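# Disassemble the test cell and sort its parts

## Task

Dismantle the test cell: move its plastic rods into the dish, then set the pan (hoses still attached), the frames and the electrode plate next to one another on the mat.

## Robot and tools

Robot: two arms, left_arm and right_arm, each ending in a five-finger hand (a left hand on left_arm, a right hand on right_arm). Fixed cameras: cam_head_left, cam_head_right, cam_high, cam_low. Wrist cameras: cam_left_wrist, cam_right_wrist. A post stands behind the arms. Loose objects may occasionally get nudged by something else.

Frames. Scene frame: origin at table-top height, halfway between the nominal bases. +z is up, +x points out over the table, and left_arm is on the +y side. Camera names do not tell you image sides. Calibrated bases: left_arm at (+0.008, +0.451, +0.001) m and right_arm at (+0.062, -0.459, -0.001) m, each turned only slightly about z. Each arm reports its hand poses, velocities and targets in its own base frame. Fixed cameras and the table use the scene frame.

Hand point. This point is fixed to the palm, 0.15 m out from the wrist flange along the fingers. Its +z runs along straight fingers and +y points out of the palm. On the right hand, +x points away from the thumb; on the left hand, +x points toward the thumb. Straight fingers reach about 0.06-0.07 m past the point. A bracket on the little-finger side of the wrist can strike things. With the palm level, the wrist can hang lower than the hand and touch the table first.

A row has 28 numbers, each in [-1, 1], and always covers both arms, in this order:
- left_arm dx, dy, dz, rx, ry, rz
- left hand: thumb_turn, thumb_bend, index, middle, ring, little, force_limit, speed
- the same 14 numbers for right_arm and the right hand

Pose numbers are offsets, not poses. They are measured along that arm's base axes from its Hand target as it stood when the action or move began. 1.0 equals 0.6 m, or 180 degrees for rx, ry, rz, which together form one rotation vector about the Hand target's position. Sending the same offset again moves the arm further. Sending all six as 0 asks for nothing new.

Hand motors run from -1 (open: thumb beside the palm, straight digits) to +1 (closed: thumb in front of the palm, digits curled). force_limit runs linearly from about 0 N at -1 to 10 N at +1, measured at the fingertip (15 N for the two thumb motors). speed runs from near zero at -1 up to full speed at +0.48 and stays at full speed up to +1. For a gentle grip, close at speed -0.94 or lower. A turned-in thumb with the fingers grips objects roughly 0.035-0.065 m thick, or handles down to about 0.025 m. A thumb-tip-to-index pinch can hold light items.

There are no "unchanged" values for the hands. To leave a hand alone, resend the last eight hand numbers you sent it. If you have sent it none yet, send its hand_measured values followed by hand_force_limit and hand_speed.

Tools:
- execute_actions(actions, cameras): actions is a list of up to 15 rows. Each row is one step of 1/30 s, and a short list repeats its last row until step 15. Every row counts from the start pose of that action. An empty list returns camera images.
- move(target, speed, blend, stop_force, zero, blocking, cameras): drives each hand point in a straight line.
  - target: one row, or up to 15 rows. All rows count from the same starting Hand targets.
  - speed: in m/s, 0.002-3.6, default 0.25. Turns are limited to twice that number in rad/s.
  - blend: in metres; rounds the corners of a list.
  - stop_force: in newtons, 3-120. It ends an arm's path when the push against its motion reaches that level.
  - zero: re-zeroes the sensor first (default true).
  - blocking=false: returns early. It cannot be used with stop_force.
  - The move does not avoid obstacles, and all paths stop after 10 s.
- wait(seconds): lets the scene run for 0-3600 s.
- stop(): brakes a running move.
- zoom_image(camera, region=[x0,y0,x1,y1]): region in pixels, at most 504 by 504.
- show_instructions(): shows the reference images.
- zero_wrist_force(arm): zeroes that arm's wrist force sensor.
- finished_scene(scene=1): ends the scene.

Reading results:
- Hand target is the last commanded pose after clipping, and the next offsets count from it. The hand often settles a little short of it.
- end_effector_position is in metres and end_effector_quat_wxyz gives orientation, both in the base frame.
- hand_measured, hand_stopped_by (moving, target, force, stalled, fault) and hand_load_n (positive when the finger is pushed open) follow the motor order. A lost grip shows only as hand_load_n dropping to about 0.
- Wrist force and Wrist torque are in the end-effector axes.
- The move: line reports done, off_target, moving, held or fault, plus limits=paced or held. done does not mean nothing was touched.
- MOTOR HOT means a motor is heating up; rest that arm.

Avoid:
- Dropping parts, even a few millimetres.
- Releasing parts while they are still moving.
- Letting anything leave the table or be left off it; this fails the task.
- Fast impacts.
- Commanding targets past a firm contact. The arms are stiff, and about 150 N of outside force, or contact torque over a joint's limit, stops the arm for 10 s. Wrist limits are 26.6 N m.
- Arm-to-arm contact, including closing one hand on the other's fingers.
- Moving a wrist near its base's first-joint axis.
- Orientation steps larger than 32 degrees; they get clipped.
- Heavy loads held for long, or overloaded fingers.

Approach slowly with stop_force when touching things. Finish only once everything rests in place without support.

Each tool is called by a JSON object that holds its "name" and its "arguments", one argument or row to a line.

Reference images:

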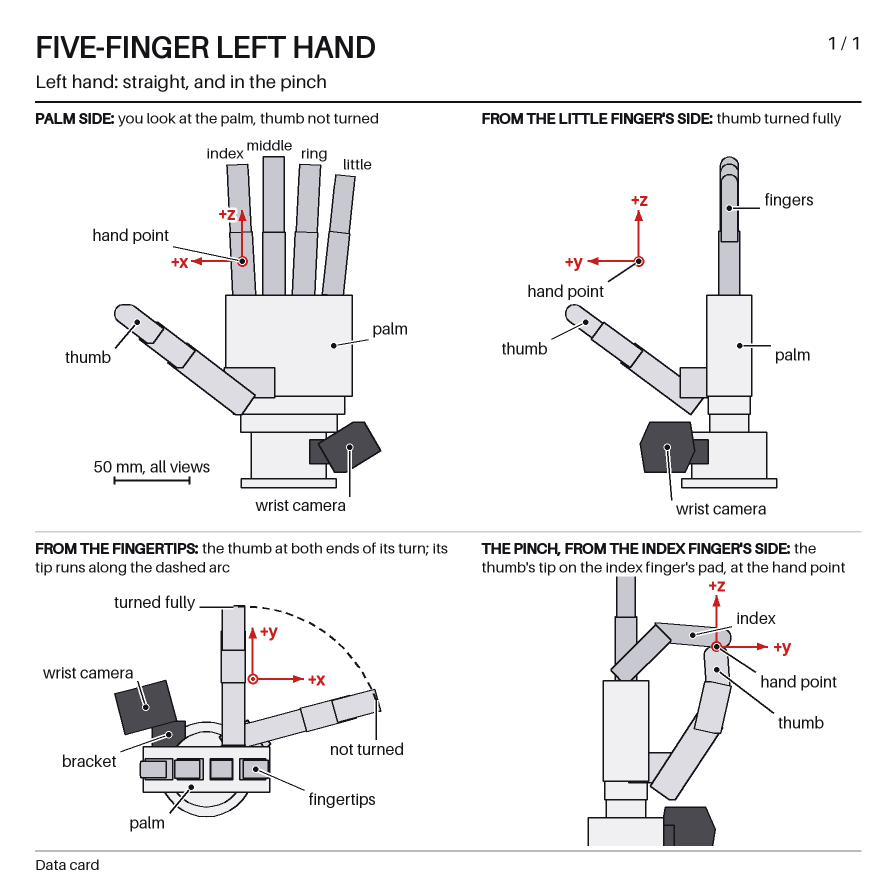

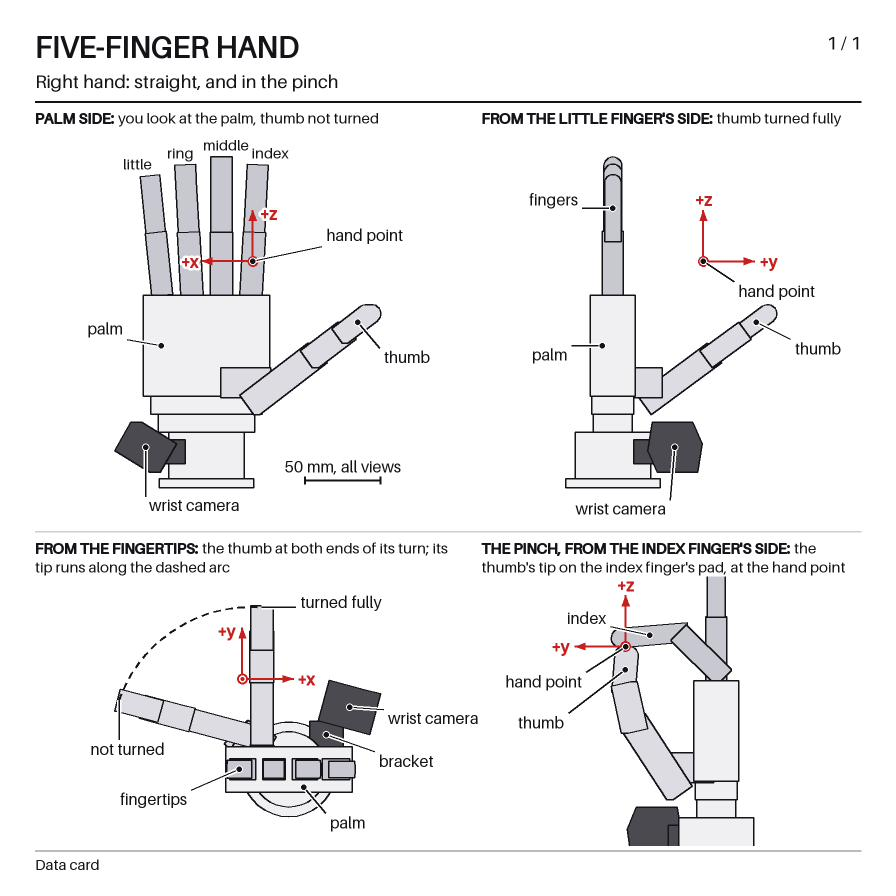

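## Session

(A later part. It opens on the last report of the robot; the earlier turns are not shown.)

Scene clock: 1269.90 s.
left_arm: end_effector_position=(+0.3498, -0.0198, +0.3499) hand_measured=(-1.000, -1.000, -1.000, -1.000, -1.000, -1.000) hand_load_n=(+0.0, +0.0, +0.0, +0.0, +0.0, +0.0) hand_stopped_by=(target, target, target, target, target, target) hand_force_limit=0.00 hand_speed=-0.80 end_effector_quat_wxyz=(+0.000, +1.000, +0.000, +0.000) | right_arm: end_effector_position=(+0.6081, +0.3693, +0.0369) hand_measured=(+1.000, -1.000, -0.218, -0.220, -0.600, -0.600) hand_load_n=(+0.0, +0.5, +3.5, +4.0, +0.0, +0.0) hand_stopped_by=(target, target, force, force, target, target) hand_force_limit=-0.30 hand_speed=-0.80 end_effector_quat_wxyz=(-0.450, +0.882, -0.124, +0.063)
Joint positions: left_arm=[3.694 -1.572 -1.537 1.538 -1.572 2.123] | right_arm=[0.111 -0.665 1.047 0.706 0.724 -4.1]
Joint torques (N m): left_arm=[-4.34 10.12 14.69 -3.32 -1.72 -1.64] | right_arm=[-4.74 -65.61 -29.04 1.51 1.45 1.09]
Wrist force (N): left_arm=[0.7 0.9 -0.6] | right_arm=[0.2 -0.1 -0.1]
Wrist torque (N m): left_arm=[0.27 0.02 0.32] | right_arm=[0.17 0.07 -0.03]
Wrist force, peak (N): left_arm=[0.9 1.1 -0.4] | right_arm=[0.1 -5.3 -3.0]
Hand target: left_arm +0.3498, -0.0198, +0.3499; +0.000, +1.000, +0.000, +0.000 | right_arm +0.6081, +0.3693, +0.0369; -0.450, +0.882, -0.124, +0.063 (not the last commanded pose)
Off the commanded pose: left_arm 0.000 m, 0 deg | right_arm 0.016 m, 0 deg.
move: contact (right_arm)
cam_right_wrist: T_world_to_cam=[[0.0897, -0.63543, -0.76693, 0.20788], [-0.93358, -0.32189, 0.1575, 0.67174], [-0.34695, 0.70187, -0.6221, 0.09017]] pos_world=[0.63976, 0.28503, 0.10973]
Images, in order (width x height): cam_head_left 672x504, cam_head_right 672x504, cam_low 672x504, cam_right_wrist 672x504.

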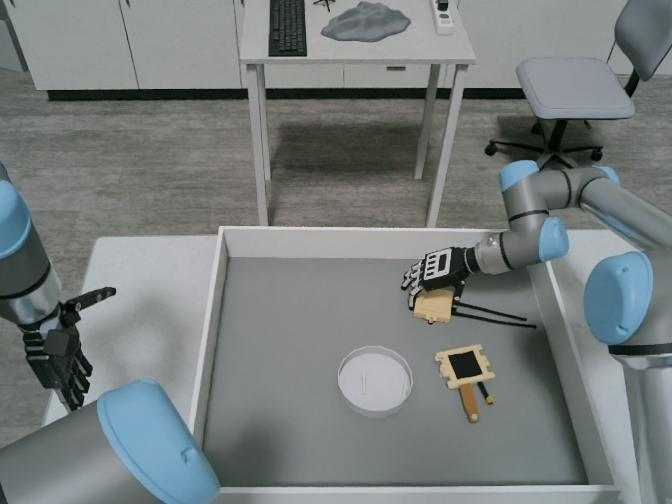

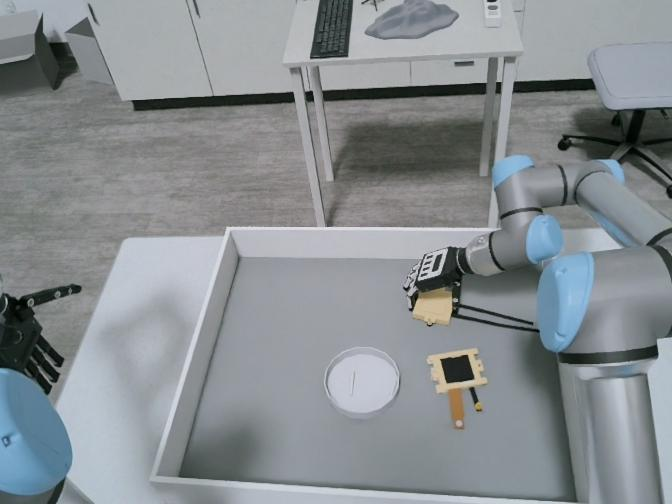

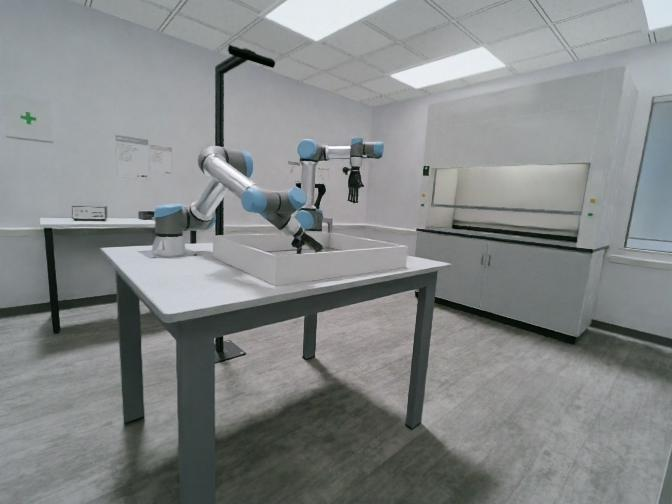

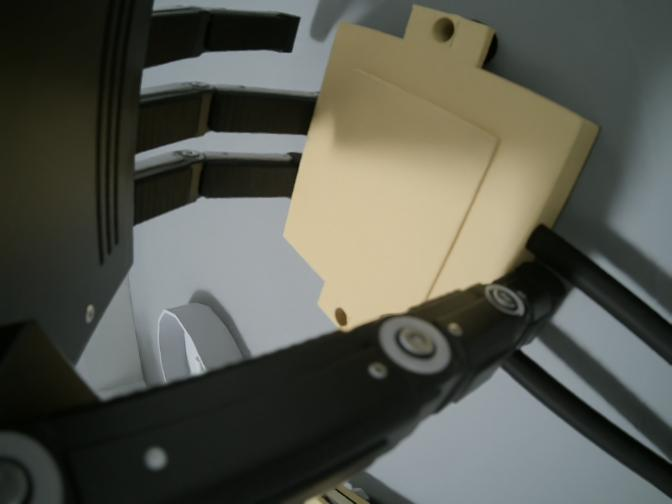

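{"name": "execute_actions", "arguments": {
  "actions": [
    [[0,0,0,0,0,0,-1,-1,-1,-1,-1,-1,0,-0.8, 0,0,0,0,0,0,1,-1,-0.6,-0.6,-0.6,-0.6,-0.3,-0.85]]
  ]
}}

{"name": "wait", "arguments": {
  "seconds": 2,
  "cameras": ["cam_head_left","cam_head_right","cam_right_wrist"]
}}

{"name": "zoom_image", "arguments": {
  "camera": "cam_head_left",
  "region": [410, 230, 570, 350]
}}

Scene clock: 1283.53 s.
left_arm: end_effector_position=(+0.3498, -0.0198, +0.3499) hand_measured=(-1.000, -1.000, -1.000, -1.000, -1.000, -1.000) hand_load_n=(+0.0, +0.0, +0.0, +0.0, +0.0, +0.0) hand_stopped_by=(target, target, target, target, target, target) hand_force_limit=0.00 hand_speed=-0.80 end_effector_quat_wxyz=(+0.000, +1.000, +0.000, +0.000) | right_arm: end_effector_position=(+0.6081, +0.3693, +0.0369) hand_measured=(+1.000, -1.000, -0.600, -0.600, -0.600, -0.600) hand_load_n=(+0.0, +0.0, -0.5, +0.0, +0.0, +0.0) hand_stopped_by=(target, target, target, target, target, target) hand_force_limit=-0.30 hand_speed=-0.85 end_effector_quat_wxyz=(-0.450, +0.882, -0.124, +0.063)
Joint positions: left_arm=[3.694 -1.572 -1.537 1.538 -1.572 2.123] | right_arm=[0.111 -0.665 1.047 0.706 0.724 -4.1]
Joint torques (N m): left_arm=[-4.48 9.84 14.97 -3.43 -1.78 -1.53] | right_arm=[5.59 -65.4 -28.91 0.46 -0.33 -0.73]
Wrist force (N): left_arm=[0.7 0.9 -0.6] | right_arm=[-0.1 1.0 1.2]
Wrist torque (N m): left_arm=[0.28 0.01 0.32] | right_arm=[0.12 0.04 -0.01]
Wrist force, peak (N): left_arm=[1.1 1.0 -0.7] | right_arm=[-0.2 0.8 1.4]
Hand target: left_arm +0.3498, -0.0198, +0.3499; +0.000, +1.000, +0.000, +0.000 | right_arm +0.6081, +0.3693, +0.0369; -0.450, +0.882, -0.124, +0.063
Off the commanded pose: left_arm 0.000 m, 0 deg | right_arm 0.000 m, 0 deg.

Scene clock: 1285.53 s.
left_arm: end_effector_position=(+0.3498, -0.0198, +0.3499) hand_measured=(-1.000, -1.000, -1.000, -1.000, -1.000, -1.000) hand_load_n=(+0.0, +0.0, +0.0, +0.0, +0.0, +0.0) hand_stopped_by=(target, target, target, target, target, target) hand_force_limit=0.00 hand_speed=-0.80 end_effector_quat_wxyz=(+0.000, +1.000, +0.000, +0.000) | right_arm: end_effector_position=(+0.6081, +0.3693, +0.0369) hand_measured=(+1.000, -1.000, -0.600, -0.600, -0.600, -0.600) hand_load_n=(+0.0, +0.0, +0.0, +0.0, +0.0, +0.0) hand_stopped_by=(target, target, target, target, target, target) hand_force_limit=-0.30 hand_speed=-0.85 end_effector_quat_wxyz=(-0.450, +0.882, -0.124, +0.063)
Joint positions: left_arm=[3.694 -1.572 -1.537 1.538 -1.572 2.123] | right_arm=[0.111 -0.665 1.047 0.706 0.724 -4.1]
Joint torques (N m): left_arm=[-4.05 10.12 15.21 -3.5 -1.72 -1.64] | right_arm=[5.92 -64.05 -28.94 0.31 -2.62 -1.19]
Wrist force (N): left_arm=[0.7 1.0 -0.2] | right_arm=[0.0 0.6 0.8]
Wrist torque (N m): left_arm=[0.26 0.02 0.31] | right_arm=[0.08 0.05 -0.01]
Wrist force, peak (N): left_arm=[1.2 0.7 -0.5] | right_arm=[-0.2 1.1 1.2]
Hand target: left_arm +0.3498, -0.0198, +0.3499; +0.000, +1.000, +0.000, +0.000 | right_arm +0.6081, +0.3693, +0.0369; -0.450, +0.882, -0.124, +0.063
Off the commanded pose: left_arm 0.000 m, 0 deg | right_arm 0.000 m, 0 deg.
wait: 2.00 s; at rest by 0.17 s
cam_right_wrist: T_world_to_cam=[[0.08973, -0.63548, -0.76689, 0.20788], [-0.93359, -0.32188, 0.15749, 0.67174], [-0.34693, 0.70183, -0.62216, 0.09018]] pos_world=[0.63976, 0.28503, 0.10973]

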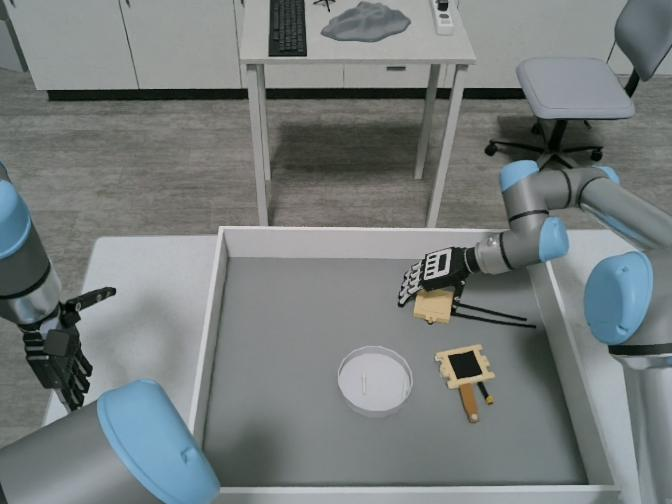

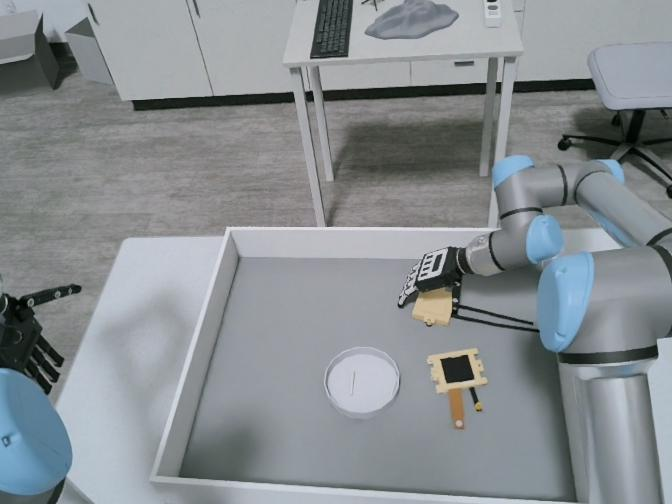

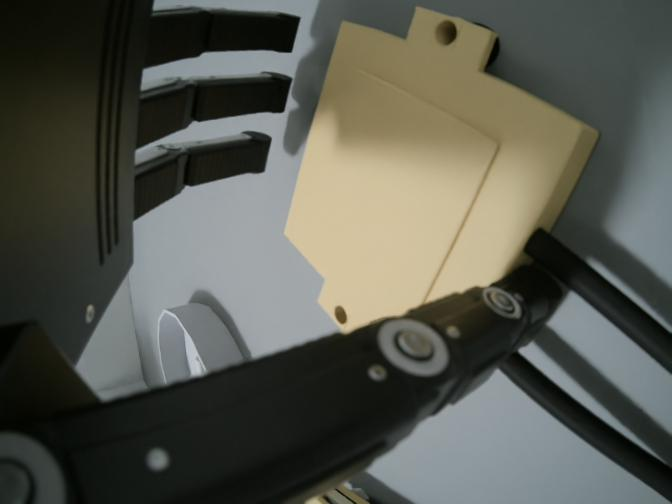

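Scaled by 3.150 from the camera's image (finer frame: 960x720).

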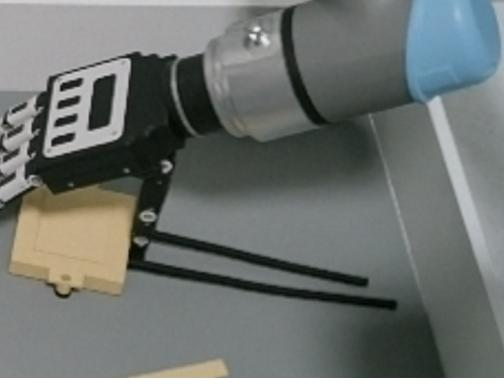

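{"name": "move", "arguments": {
  "target": [
    [0,0,0,0,0,0,-1,-1,-1,-1,-1,-1,0,-0.8, -0.0018,-0.0064,0,0,0,0,1,-1,-0.6,-0.6,-0.6,-0.6,-0.3,-0.85],
    [0,0,0,0,0,0,-1,-1,-1,-1,-1,-1,0,-0.8, -0.0018,-0.0064,0.27,0,0,0,1,-1,-0.6,-0.6,-0.6,-0.6,-0.3,-0.85]
  ],
  "speed": [0.03,0.1]
}}

{"name": "move", "arguments": {
  "target": [
    [0,0,0,0,0,0,-1,-1,-1,-1,-1,-1,0,-0.8, -0.3,-0.055,0.0,0,0,-0.352,-1,-1,-1,-1,-1,-1,-0.3,0]
  ],
  "speed": 0.2,
  "cameras": ["cam_head_left","cam_head_right","cam_right_wrist"]
}}

{"name": "zoom_image", "arguments": {
  "camera": "cam_head_left",
  "region": [400, 330, 520, 430]
}}

Scene clock: 1300.60 s.
left_arm: end_effector_position=(+0.3498, -0.0198, +0.3499) hand_measured=(-1.000, -1.000, -1.000, -1.000, -1.000, -1.000) hand_load_n=(+0.0, +0.0, +0.0, +0.0, +0.0, +0.0) hand_stopped_by=(target, target, target, target, target, target) hand_force_limit=0.00 hand_speed=-0.80 end_effector_quat_wxyz=(+0.000, +1.000, +0.000, +0.000) | right_arm: end_effector_position=(+0.6071, +0.3654, +0.1989) hand_measured=(+1.000, -1.000, -0.600, -0.600, -0.600, -0.600) hand_load_n=(+0.0, +0.0, +0.0, +0.0, +0.0, +0.0) hand_stopped_by=(target, target, target, target, target, target) hand_force_limit=-0.30 hand_speed=-0.85 end_effector_quat_wxyz=(-0.450, +0.882, -0.124, +0.063)
Joint positions: left_arm=[3.694 -1.572 -1.537 1.538 -1.572 2.123] | right_arm=[0.105 -0.772 0.819 1.046 0.722 -4.108]
Joint torques (N m): left_arm=[-4.59 10.19 14.24 -3.52 -1.84 -1.54] | right_arm=[-0.7 -42.54 -10.43 1.5 -0.09 -1.2]
Wrist force (N): left_arm=[0.5 0.7 -0.4] | right_arm=[0.1 0.9 1.3]
Wrist torque (N m): left_arm=[0.22 0.06 0.31] | right_arm=[0.07 0.01 -0.03]
Wrist force, peak (N): left_arm=[0.9 1.1 -0.6] | right_arm=[-0.3 1.7 1.6]
Hand target: left_arm +0.3498, -0.0198, +0.3499; +0.000, +1.000, +0.000, +0.000 | right_arm +0.6070, +0.3654, +0.1989; -0.450, +0.882, -0.124, +0.063
Off the commanded pose: left_arm 0.000 m, 0 deg | right_arm 0.000 m, 0 deg.
move: done

Scene clock: 1303.87 s.
left_arm: end_effector_position=(+0.3498, -0.0198, +0.3499) hand_measured=(-1.000, -1.000, -1.000, -1.000, -1.000, -1.000) hand_load_n=(+0.0, +0.0, +0.0, +0.5, +0.0, +0.0) hand_stopped_by=(target, target, target, target, target, target) hand_force_limit=0.00 hand_speed=-0.80 end_effector_quat_wxyz=(+0.000, +1.000, +0.000, +0.000) | right_arm: end_effector_position=(+0.4270, +0.3324, +0.1989) hand_measured=(-1.000, -1.000, -1.000, -1.000, -1.000, -1.000) hand_load_n=(+0.0, +0.0, +0.0, -0.5, +0.0, +0.0) hand_stopped_by=(target, target, target, target, target, target) hand_force_limit=-0.30 hand_speed=0.00 end_effector_quat_wxyz=(-0.350, +0.685, -0.569, +0.290)
Joint positions: left_arm=[3.694 -1.572 -1.537 1.538 -1.572 2.123] | right_arm=[0.434 -1.474 1.762 0.354 1.771 -2.993]
Joint torques (N m): left_arm=[-4.57 10.26 13.85 -3.49 -1.97 -1.61] | right_arm=[3.06 -15.43 -31.56 -1.26 1.69 1.49]
Wrist force (N): left_arm=[0.7 0.7 -0.6] | right_arm=[-0.4 0.5 0.9]
Wrist torque (N m): left_arm=[0.24 0.01 0.32] | right_arm=[0.01 0.09 -0.03]
Wrist force, peak (N): left_arm=[0.5 1.3 -0.3] | right_arm=[0.0 0.9 1.5]
Hand target: left_arm +0.3498, -0.0198, +0.3499; +0.000, +1.000, +0.000, +0.000 | right_arm +0.4270, +0.3324, +0.1989; -0.350, +0.685, -0.569, +0.290
Off the commanded pose: left_arm 0.000 m, 0 deg | right_arm 0.000 m, 0 deg.
move: done
cam_right_wrist: T_world_to_cam=[[-0.5277, -0.36529, -0.76687, 0.49878], [-0.70651, 0.68996, 0.15751, 0.03191], [0.47157, 0.62492, -0.62217, -0.16997]] pos_world=[0.3659, 0.2664, 0.27173]

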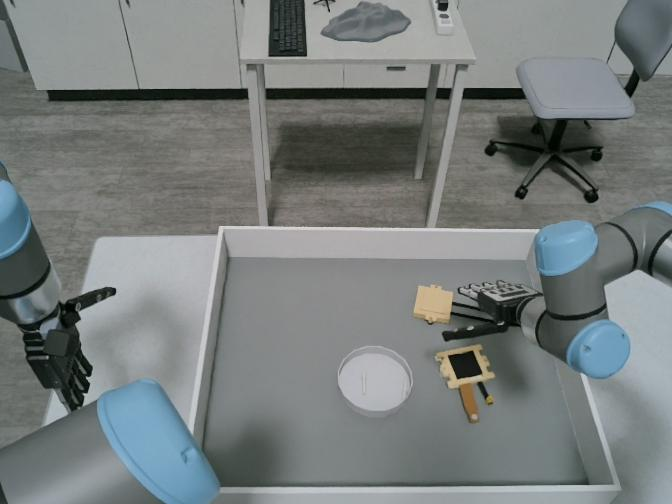

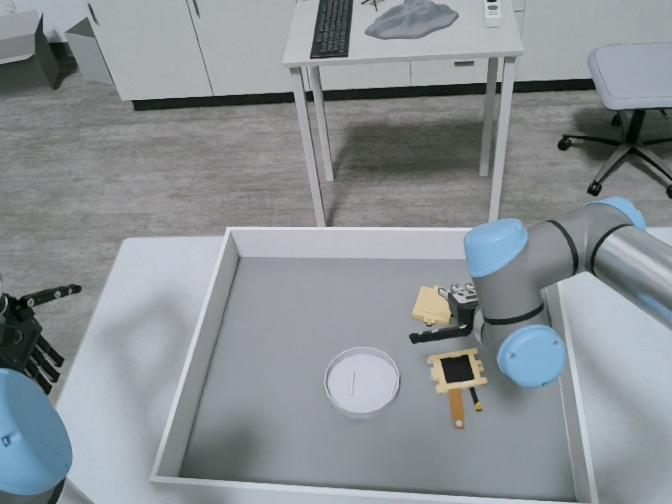

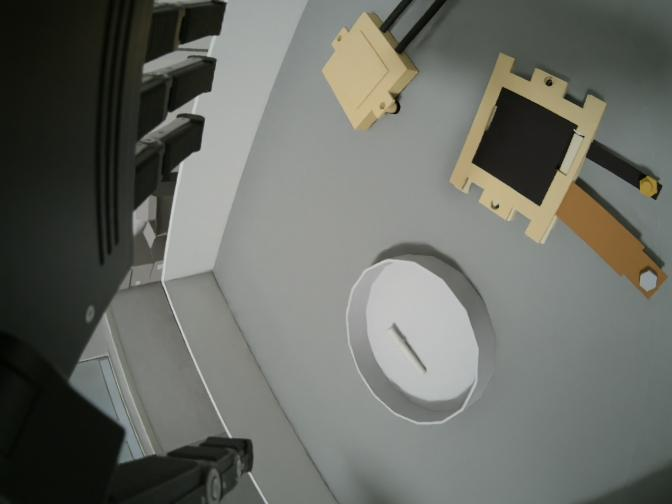

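Scaled by 4.200 from the camera's image (finer frame: 960x720).

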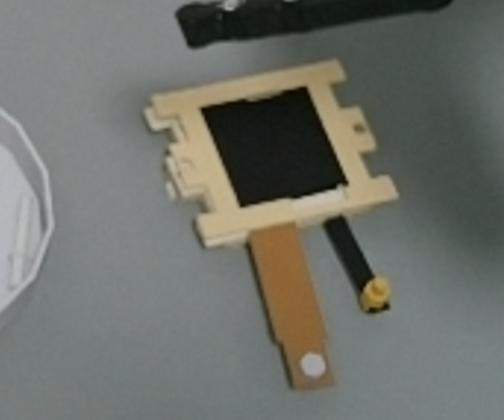

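{"name": "zoom_image", "arguments": {
  "camera": "cam_right_wrist",
  "region": [430, 30, 672, 310]
}}

Scaled by 1.800 from the camera's image (finer frame: 960x720).

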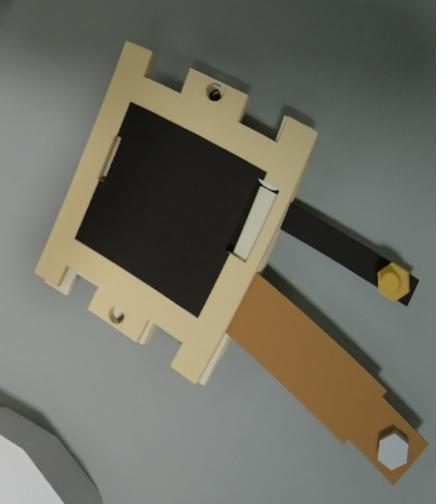

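{"name": "move", "arguments": {
  "target": [
    [0,0,0,0,0,0,-1,-1,-1,-1,-1,-1,0,-0.8, -0.025,-0.139,-0.1,0,0,0,-1,-1,-1,-1,-1,-1,-0.3,0]
  ],
  "speed": 0.15,
  "cameras": ["cam_right_wrist"]
}}

{"name": "zoom_image", "arguments": {
  "camera": "cam_right_wrist",
  "region": [200, 60, 500, 360]
}}

Scene clock: 1323.67 s.
left_arm: end_effector_position=(+0.3498, -0.0198, +0.3499) hand_measured=(-1.000, -1.000, -1.000, -1.000, -1.000, -1.000) hand_load_n=(+0.0, +0.0, +0.0, +0.0, +0.0, +0.0) hand_stopped_by=(target, target, target, target, target, target) hand_force_limit=0.00 hand_speed=-0.80 end_effector_quat_wxyz=(+0.000, +1.000, +0.000, +0.000) | right_arm: end_effector_position=(+0.4120, +0.2491, +0.1390) hand_measured=(-1.000, -1.000, -1.000, -1.000, -1.000, -1.000) hand_load_n=(+0.0, +0.0, +0.0, +0.0, -0.5, +0.0) hand_stopped_by=(target, target, target, target, target, target) hand_force_limit=-0.30 hand_speed=0.00 end_effector_quat_wxyz=(-0.350, +0.685, -0.569, +0.290)
Joint positions: left_arm=[3.694 -1.572 -1.537 1.538 -1.572 2.123] | right_arm=[0.202 -1.59 2.044 0.173 1.584 -3.131]
Joint torques (N m): left_arm=[-4.26 10.18 13.22 -3.51 -1.75 -1.69] | right_arm=[-5.76 -8.68 -14.51 -0.7 0.5 -0.1]
Wrist force (N): left_arm=[0.7 0.8 -0.5] | right_arm=[-0.1 0.6 1.0]
Wrist torque (N m): left_arm=[0.24 0.02 0.32] | right_arm=[0.04 0.06 -0.11]
Wrist force, peak (N): left_arm=[1.0 1.1 -0.6] | right_arm=[1.3 1.4 1.1]
Hand target: left_arm +0.3498, -0.0198, +0.3499; +0.000, +1.000, +0.000, +0.000 | right_arm +0.4120, +0.2490, +0.1389; -0.350, +0.685, -0.569, +0.290
Off the commanded pose: left_arm 0.000 m, 0 deg | right_arm 0.000 m, 0 deg.
move: done
cam_right_wrist: T_world_to_cam=[[-0.5277, -0.36507, -0.76697, 0.41445], [-0.70631, 0.69017, 0.15745, 0.08819], [0.47186, 0.62481, -0.62206, -0.14815]] pos_world=[0.3509, 0.183, 0.21183]

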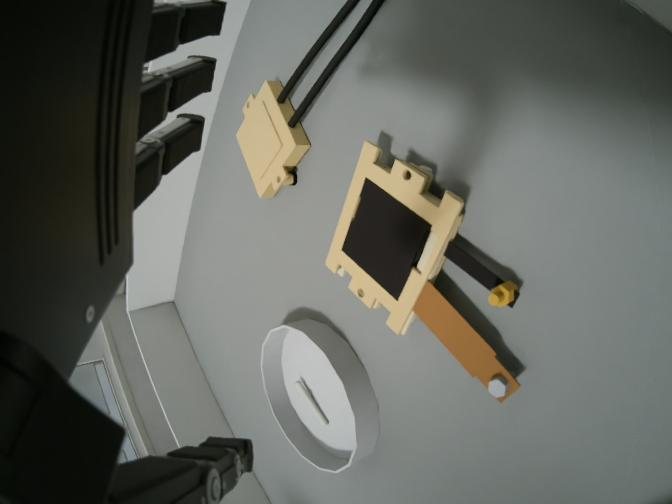

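Scaled by 1.680 from the camera's image (finer frame: 960x720).

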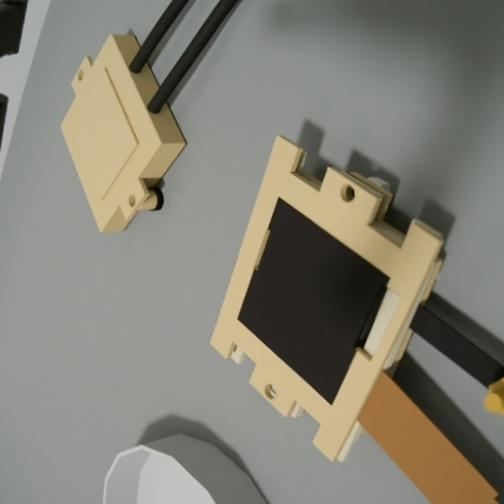

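{"name": "zoom_image", "arguments": {
  "camera": "cam_right_wrist",
  "region": [380, 180, 530, 300]
}}

{"name": "zoom_image", "arguments": {
  "camera": "cam_right_wrist",
  "region": [310, 230, 460, 350]
}}

Scaled by 3.360 from the camera's image (finer frame: 960x720).

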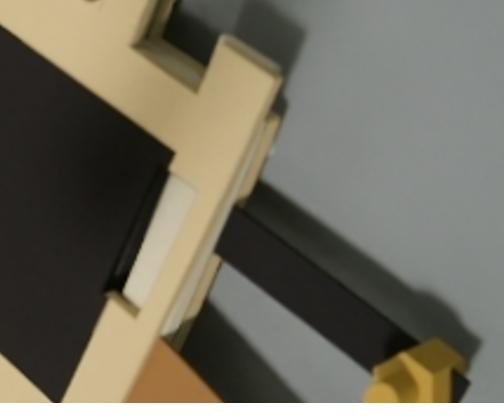

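Scaled by 3.360 from the camera's image (finer frame: 960x720).

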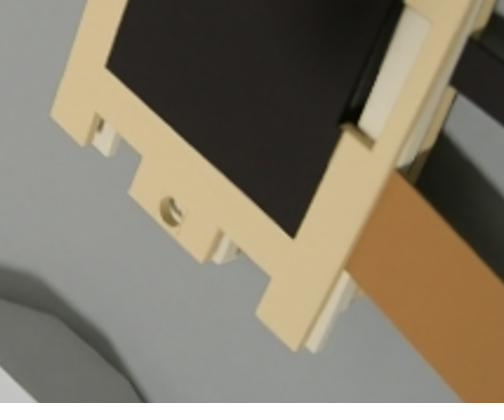

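{"name": "move", "arguments": {
  "target": [
    [0,0,0,0,0,0,-1,-1,-1,-1,-1,-1,0,-0.8, 0.08,0.145,0,0,0,0.0089,1,-1,-0.6,-0.6,-0.6,-0.6,-0.3,0],
    [0,0,0,0,0,0,-1,-1,-1,-1,-1,-1,0,-0.8, 0.08,0.145,-0.11,0,0,0.0089,1,-1,-0.6,-0.6,-0.6,-0.6,-0.3,0]
  ],
  "speed": 0.12,
  "cameras": ["cam_head_left","cam_head_right","cam_right_wrist"]
}}

{"name": "zoom_image", "arguments": {
  "camera": "cam_head_left",
  "region": [430, 330, 510, 400]
}}

{"name": "zoom_image", "arguments": {
  "camera": "cam_head_right",
  "region": [420, 330, 500, 400]
}}

Scene clock: 1414.53 s.
left_arm: end_effector_position=(+0.3498, -0.0198, +0.3499) hand_measured=(-1.000, -1.000, -1.000, -1.000, -1.000, -1.000) hand_load_n=(+0.0, +0.0, -0.5, +0.5, +0.0, +0.0) hand_stopped_by=(target, target, target, target, target, target) hand_force_limit=0.00 hand_speed=-0.80 end_effector_quat_wxyz=(+0.000, +1.000, +0.000, +0.000) | right_arm: end_effector_position=(+0.4600, +0.3360, +0.0728) hand_measured=(+1.000, -1.000, -0.600, -0.600, -0.600, -0.600) hand_load_n=(+0.0, +0.0, +0.0, +0.0, +0.0, +0.0) hand_stopped_by=(target, target, target, target, target, target) hand_force_limit=-0.30 hand_speed=0.00 end_effector_quat_wxyz=(-0.354, +0.693, -0.560, +0.285)
Joint positions: left_arm=[3.694 -1.572 -1.537 1.538 -1.572 2.123] | right_arm=[0.394 -1.286 1.887 0.034 1.717 -3.034]
Joint torques (N m): left_arm=[-4.01 9.94 13.32 -3.41 -1.91 -1.65] | right_arm=[-0.37 -37.64 -27.29 -1.18 -2.19 -1.34]
Wrist force (N): left_arm=[0.7 0.8 -0.3] | right_arm=[0.0 0.8 0.9]
Wrist torque (N m): left_arm=[0.23 0.02 0.33] | right_arm=[0.07 0.01 -0.07]
Wrist force, peak (N): left_arm=[0.9 1.1 -0.5] | right_arm=[0.0 2.0 1.9]
Hand target: left_arm +0.3498, -0.0198, +0.3499; +0.000, +1.000, +0.000, +0.000 | right_arm +0.4600, +0.3360, +0.0729; -0.354, +0.693, -0.559, +0.285
Off the commanded pose: left_arm 0.000 m, 0 deg | right_arm 0.000 m, 0 deg.
move: done
cam_right_wrist: T_world_to_cam=[[-0.51759, -0.37978, -0.76672, 0.42106], [-0.72529, 0.67014, 0.15768, 0.08791], [0.45393, 0.63771, -0.62231, -0.26232]] pos_world=[0.40077, 0.26829, 0.14573]

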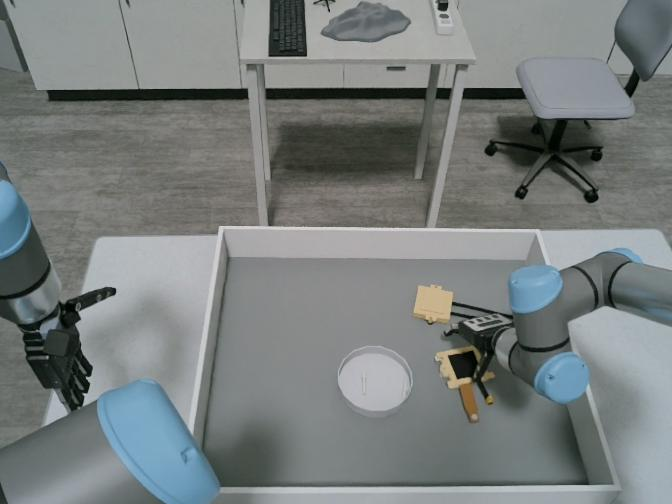

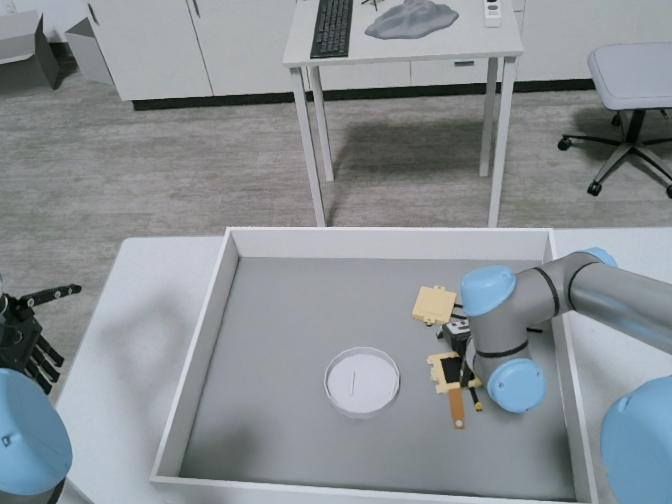

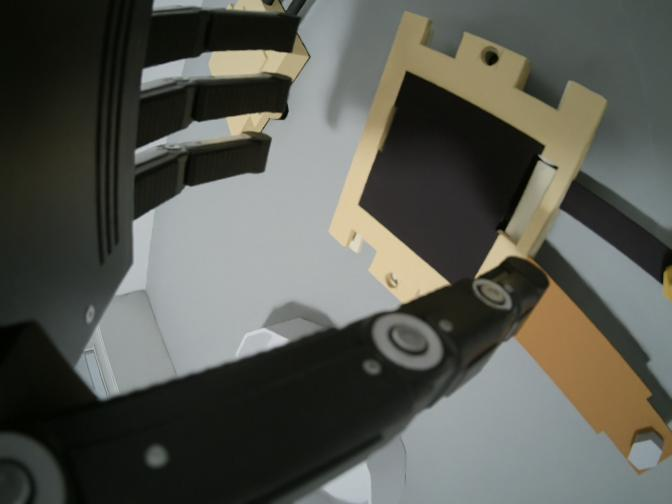

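Scaled by 6.300 from the camera's image (finer frame: 960x720).

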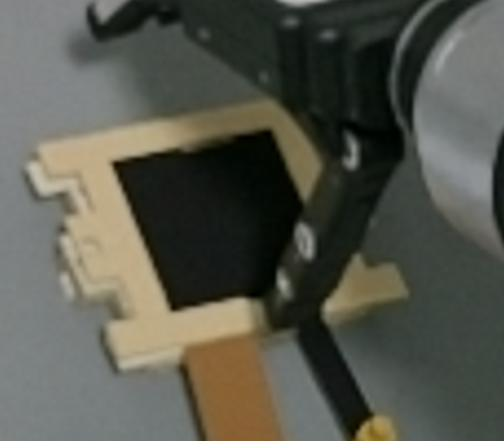

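Scaled by 6.300 from the camera's image (finer frame: 960x720).

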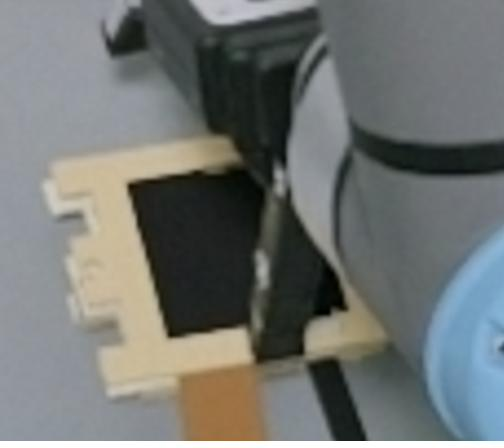

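{"name": "move", "arguments": {
  "target": [
    [0,0,0,0,0,0,-1,-1,-1,-1,-1,-1,0,-0.8, 0.0017,-0.0082,0,0,0,0,1,-1,-0.6,-0.6,-0.6,-0.6,-0.3,0],
    [0,0,0,0,0,0,-1,-1,-1,-1,-1,-1,0,-0.8, 0.0017,-0.0082,-0.033,0,0,0,1,-1,-0.6,-0.6,-0.6,-0.6,-0.3,0]
  ],
  "speed": 0.05,
  "cameras": ["cam_head_left","cam_head_right","cam_right_wrist"]
}}

{"name": "zoom_image", "arguments": {
  "camera": "cam_head_left",
  "region": [430, 330, 510, 400]
}}

{"name": "zoom_image", "arguments": {
  "camera": "cam_head_right",
  "region": [420, 330, 500, 400]
}}

Scene clock: 1469.47 s.
left_arm: end_effector_position=(+0.3498, -0.0198, +0.3499) hand_measured=(-1.000, -1.000, -1.000, -1.000, -1.000, -1.000) hand_load_n=(+0.0, +0.0, +0.0, +0.0, +0.0, +0.0) hand_stopped_by=(target, target, target, target, target, target) hand_force_limit=0.00 hand_speed=-0.80 end_effector_quat_wxyz=(+0.000, +1.000, +0.000, +0.000) | right_arm: end_effector_position=(+0.4609, +0.3310, +0.0529) hand_measured=(+1.000, -1.000, -0.600, -0.600, -0.600, -0.600) hand_load_n=(+0.0, +0.0, +0.0, +0.0, +0.0, +0.0) hand_stopped_by=(target, target, target, target, target, target) hand_force_limit=-0.30 hand_speed=0.00 end_effector_quat_wxyz=(-0.354, +0.693, -0.560, +0.285)
Joint positions: left_arm=[3.694 -1.572 -1.537 1.538 -1.572 2.123] | right_arm=[0.381 -1.263 1.917 -0.02 1.706 -3.042]
Joint torques (N m): left_arm=[-3.65 9.5 12.56 -3.44 -1.87 -1.63] | right_arm=[7.54 -44.48 -29.39 1.37 2.2 1.69]
Wrist force (N): left_arm=[0.7 0.9 -0.5] | right_arm=[-0.1 0.7 1.1]
Wrist torque (N m): left_arm=[0.26 0.01 0.32] | right_arm=[0.06 0.03 -0.06]
Wrist force, peak (N): left_arm=[1.0 1.0 -0.4] | right_arm=[-0.2 0.7 1.4]
Hand target: left_arm +0.3498, -0.0198, +0.3499; +0.000, +1.000, +0.000, +0.000 | right_arm +0.4610, +0.3311, +0.0531; -0.354, +0.693, -0.559, +0.285
Off the commanded pose: left_arm 0.000 m, 0 deg | right_arm 0.000 m, 0 deg.
move: done
cam_right_wrist: T_world_to_cam=[[-0.51774, -0.37986, -0.76658, 0.40435], [-0.72527, 0.67014, 0.15776, 0.09504], [0.45379, 0.63766, -0.62246, -0.2719]] pos_world=[0.40167, 0.26329, 0.12573]

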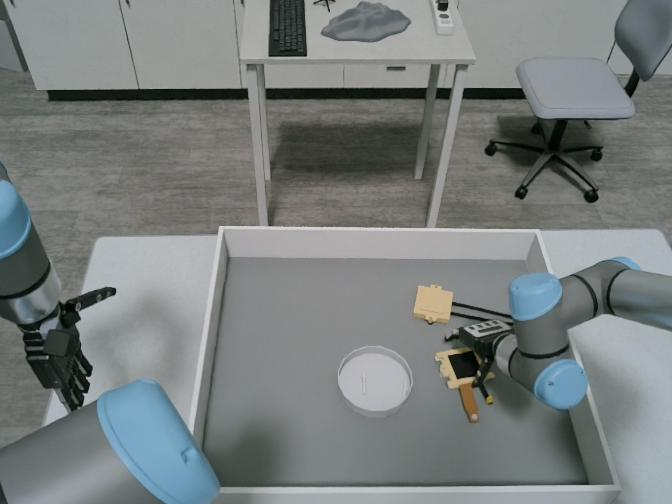

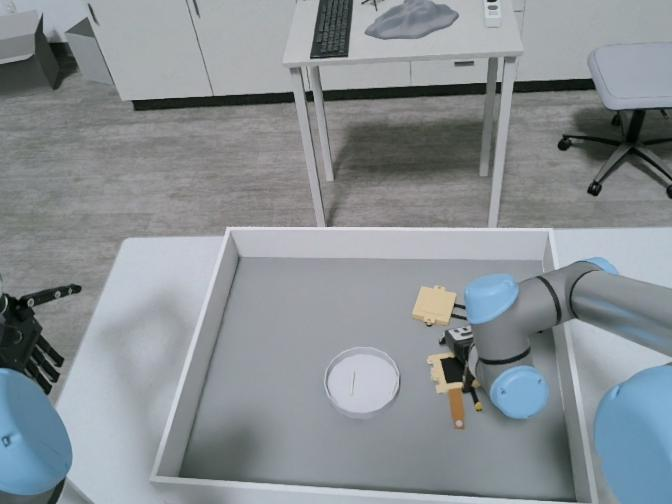

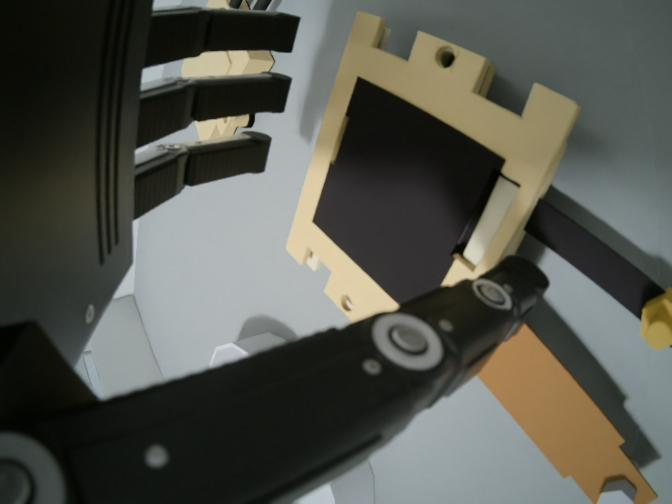

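Scaled by 6.300 from the camera's image (finer frame: 960x720).

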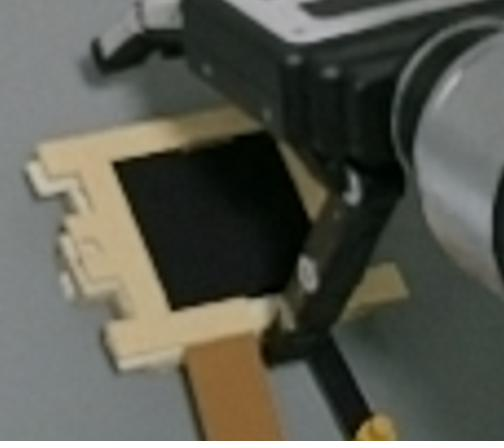

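Scaled by 6.300 from the camera's image (finer frame: 960x720).

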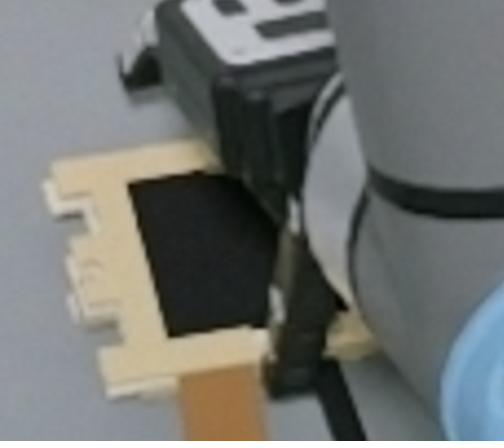

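{"name": "move", "arguments": {
  "target": [
    [0,0,0,0,0,0,-1,-1,-1,-1,-1,-1,0,-0.8, 0.001,-0.005,0,0,0,0,1,-1,-0.6,-0.6,-0.6,-0.6,-0.3,0],
    [0,0,0,0,0,0,-1,-1,-1,-1,-1,-1,0,-0.8, 0.001,-0.005,-0.0185,0,0,0,1,-1,-0.6,-0.6,-0.6,-0.6,-0.3,0]
  ],
  "speed": 0.02,
  "stop_force": 3,
  "cameras": ["cam_head_left","cam_head_right","cam_right_wrist"]
}}

{"name": "zoom_image", "arguments": {
  "camera": "cam_head_left",
  "region": [430, 330, 510, 400]
}}

{"name": "zoom_image", "arguments": {
  "camera": "cam_head_right",
  "region": [420, 330, 500, 400]
}}

Scene clock: 1486.97 s.
left_arm: end_effector_position=(+0.3498, -0.0198, +0.3499) hand_measured=(-1.000, -1.000, -1.000, -1.000, -1.000, -1.000) hand_load_n=(+0.0, +0.0, +0.0, +0.0, +0.0, +0.0) hand_stopped_by=(target, target, target, target, target, target) hand_force_limit=0.00 hand_speed=-0.80 end_effector_quat_wxyz=(+0.000, +1.000, +0.000, +0.000) | right_arm: end_effector_position=(+0.4616, +0.3281, +0.0420) hand_measured=(+1.000, -1.000, -0.600, -0.600, -0.600, -0.600) hand_load_n=(+0.0, +0.0, +0.0, +0.0, +0.0, +0.0) hand_stopped_by=(target, target, target, target, target, target) hand_force_limit=-0.30 hand_speed=0.00 end_effector_quat_wxyz=(-0.354, +0.693, -0.559, +0.285)
Joint positions: left_arm=[3.694 -1.572 -1.537 1.538 -1.572 2.123] | right_arm=[0.373 -1.249 1.933 -0.051 1.7 -3.046]
Joint torques (N m): left_arm=[-4.59 10.48 12.28 -3.35 -1.83 -1.51] | right_arm=[7.33 -41.97 -26.58 1.5 2.35 1.01]
Wrist force (N): left_arm=[0.7 0.8 -0.4] | right_arm=[-0.7 -1.3 -0.4]
Wrist torque (N m): left_arm=[0.24 0.03 0.32] | right_arm=[-0.11 0.12 -0.09]
Wrist force, peak (N): left_arm=[1.3 1.0 -0.3] | right_arm=[-0.7 -1.8 -0.5]
Hand target: left_arm +0.3498, -0.0198, +0.3499; +0.000, +1.000, +0.000, +0.000 | right_arm +0.4616, +0.3281, +0.0420; -0.354, +0.693, -0.559, +0.285
Off the commanded pose: left_arm 0.000 m, 0 deg | right_arm 0.000 m, 0 deg.
move: done
cam_right_wrist: T_world_to_cam=[[-0.51733, -0.37971, -0.76693, 0.39509], [-0.72536, 0.67011, 0.15752, 0.09928], [0.45412, 0.63779, -0.62209, -0.27736]] pos_world=[0.40237, 0.26039, 0.11483]

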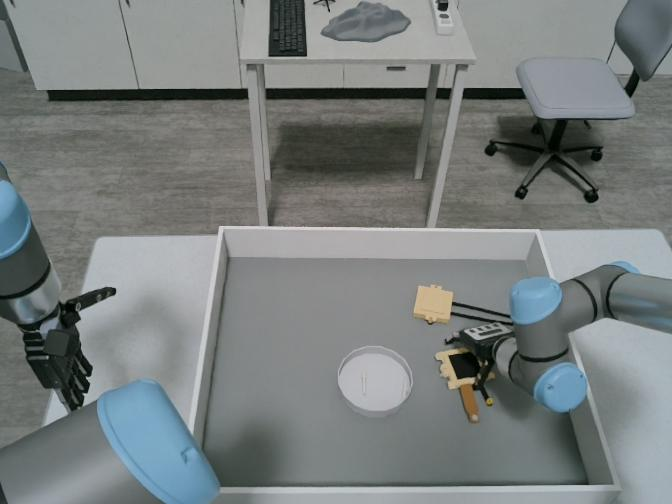

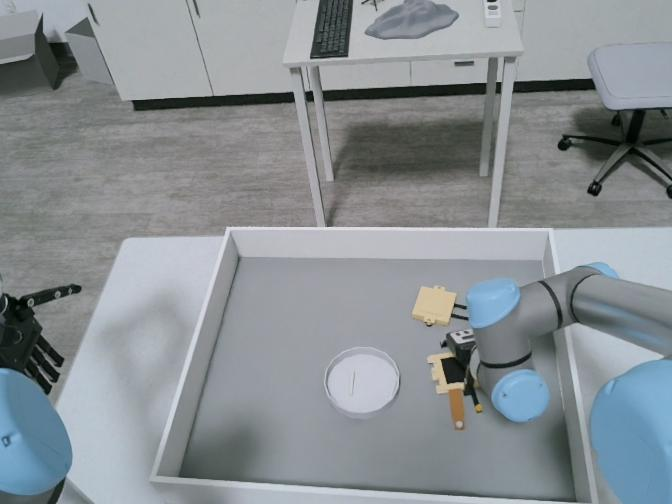

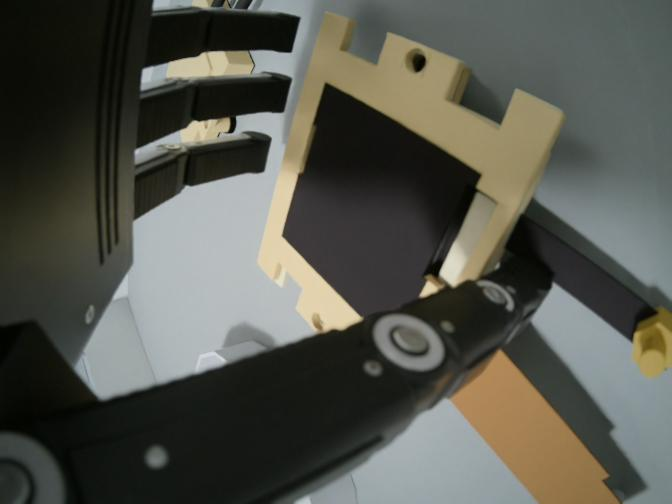

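Scaled by 6.300 from the camera's image (finer frame: 960x720).

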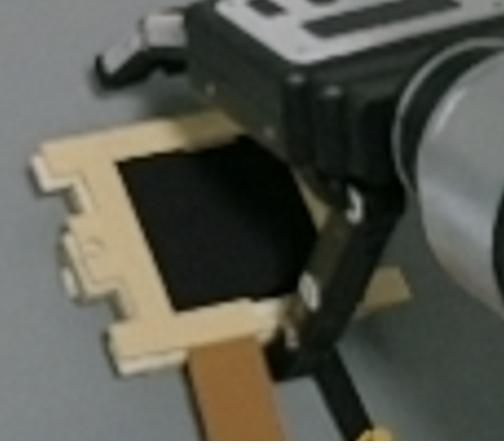

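Scaled by 6.300 from the camera's image (finer frame: 960x720).

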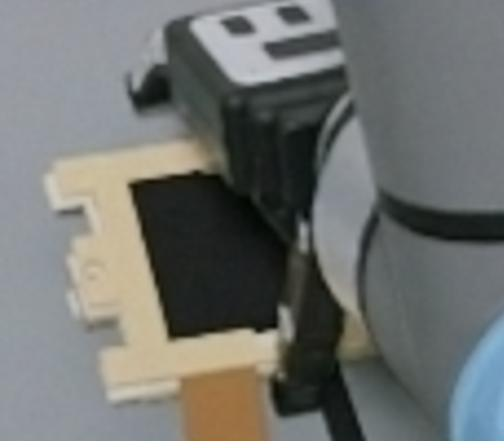

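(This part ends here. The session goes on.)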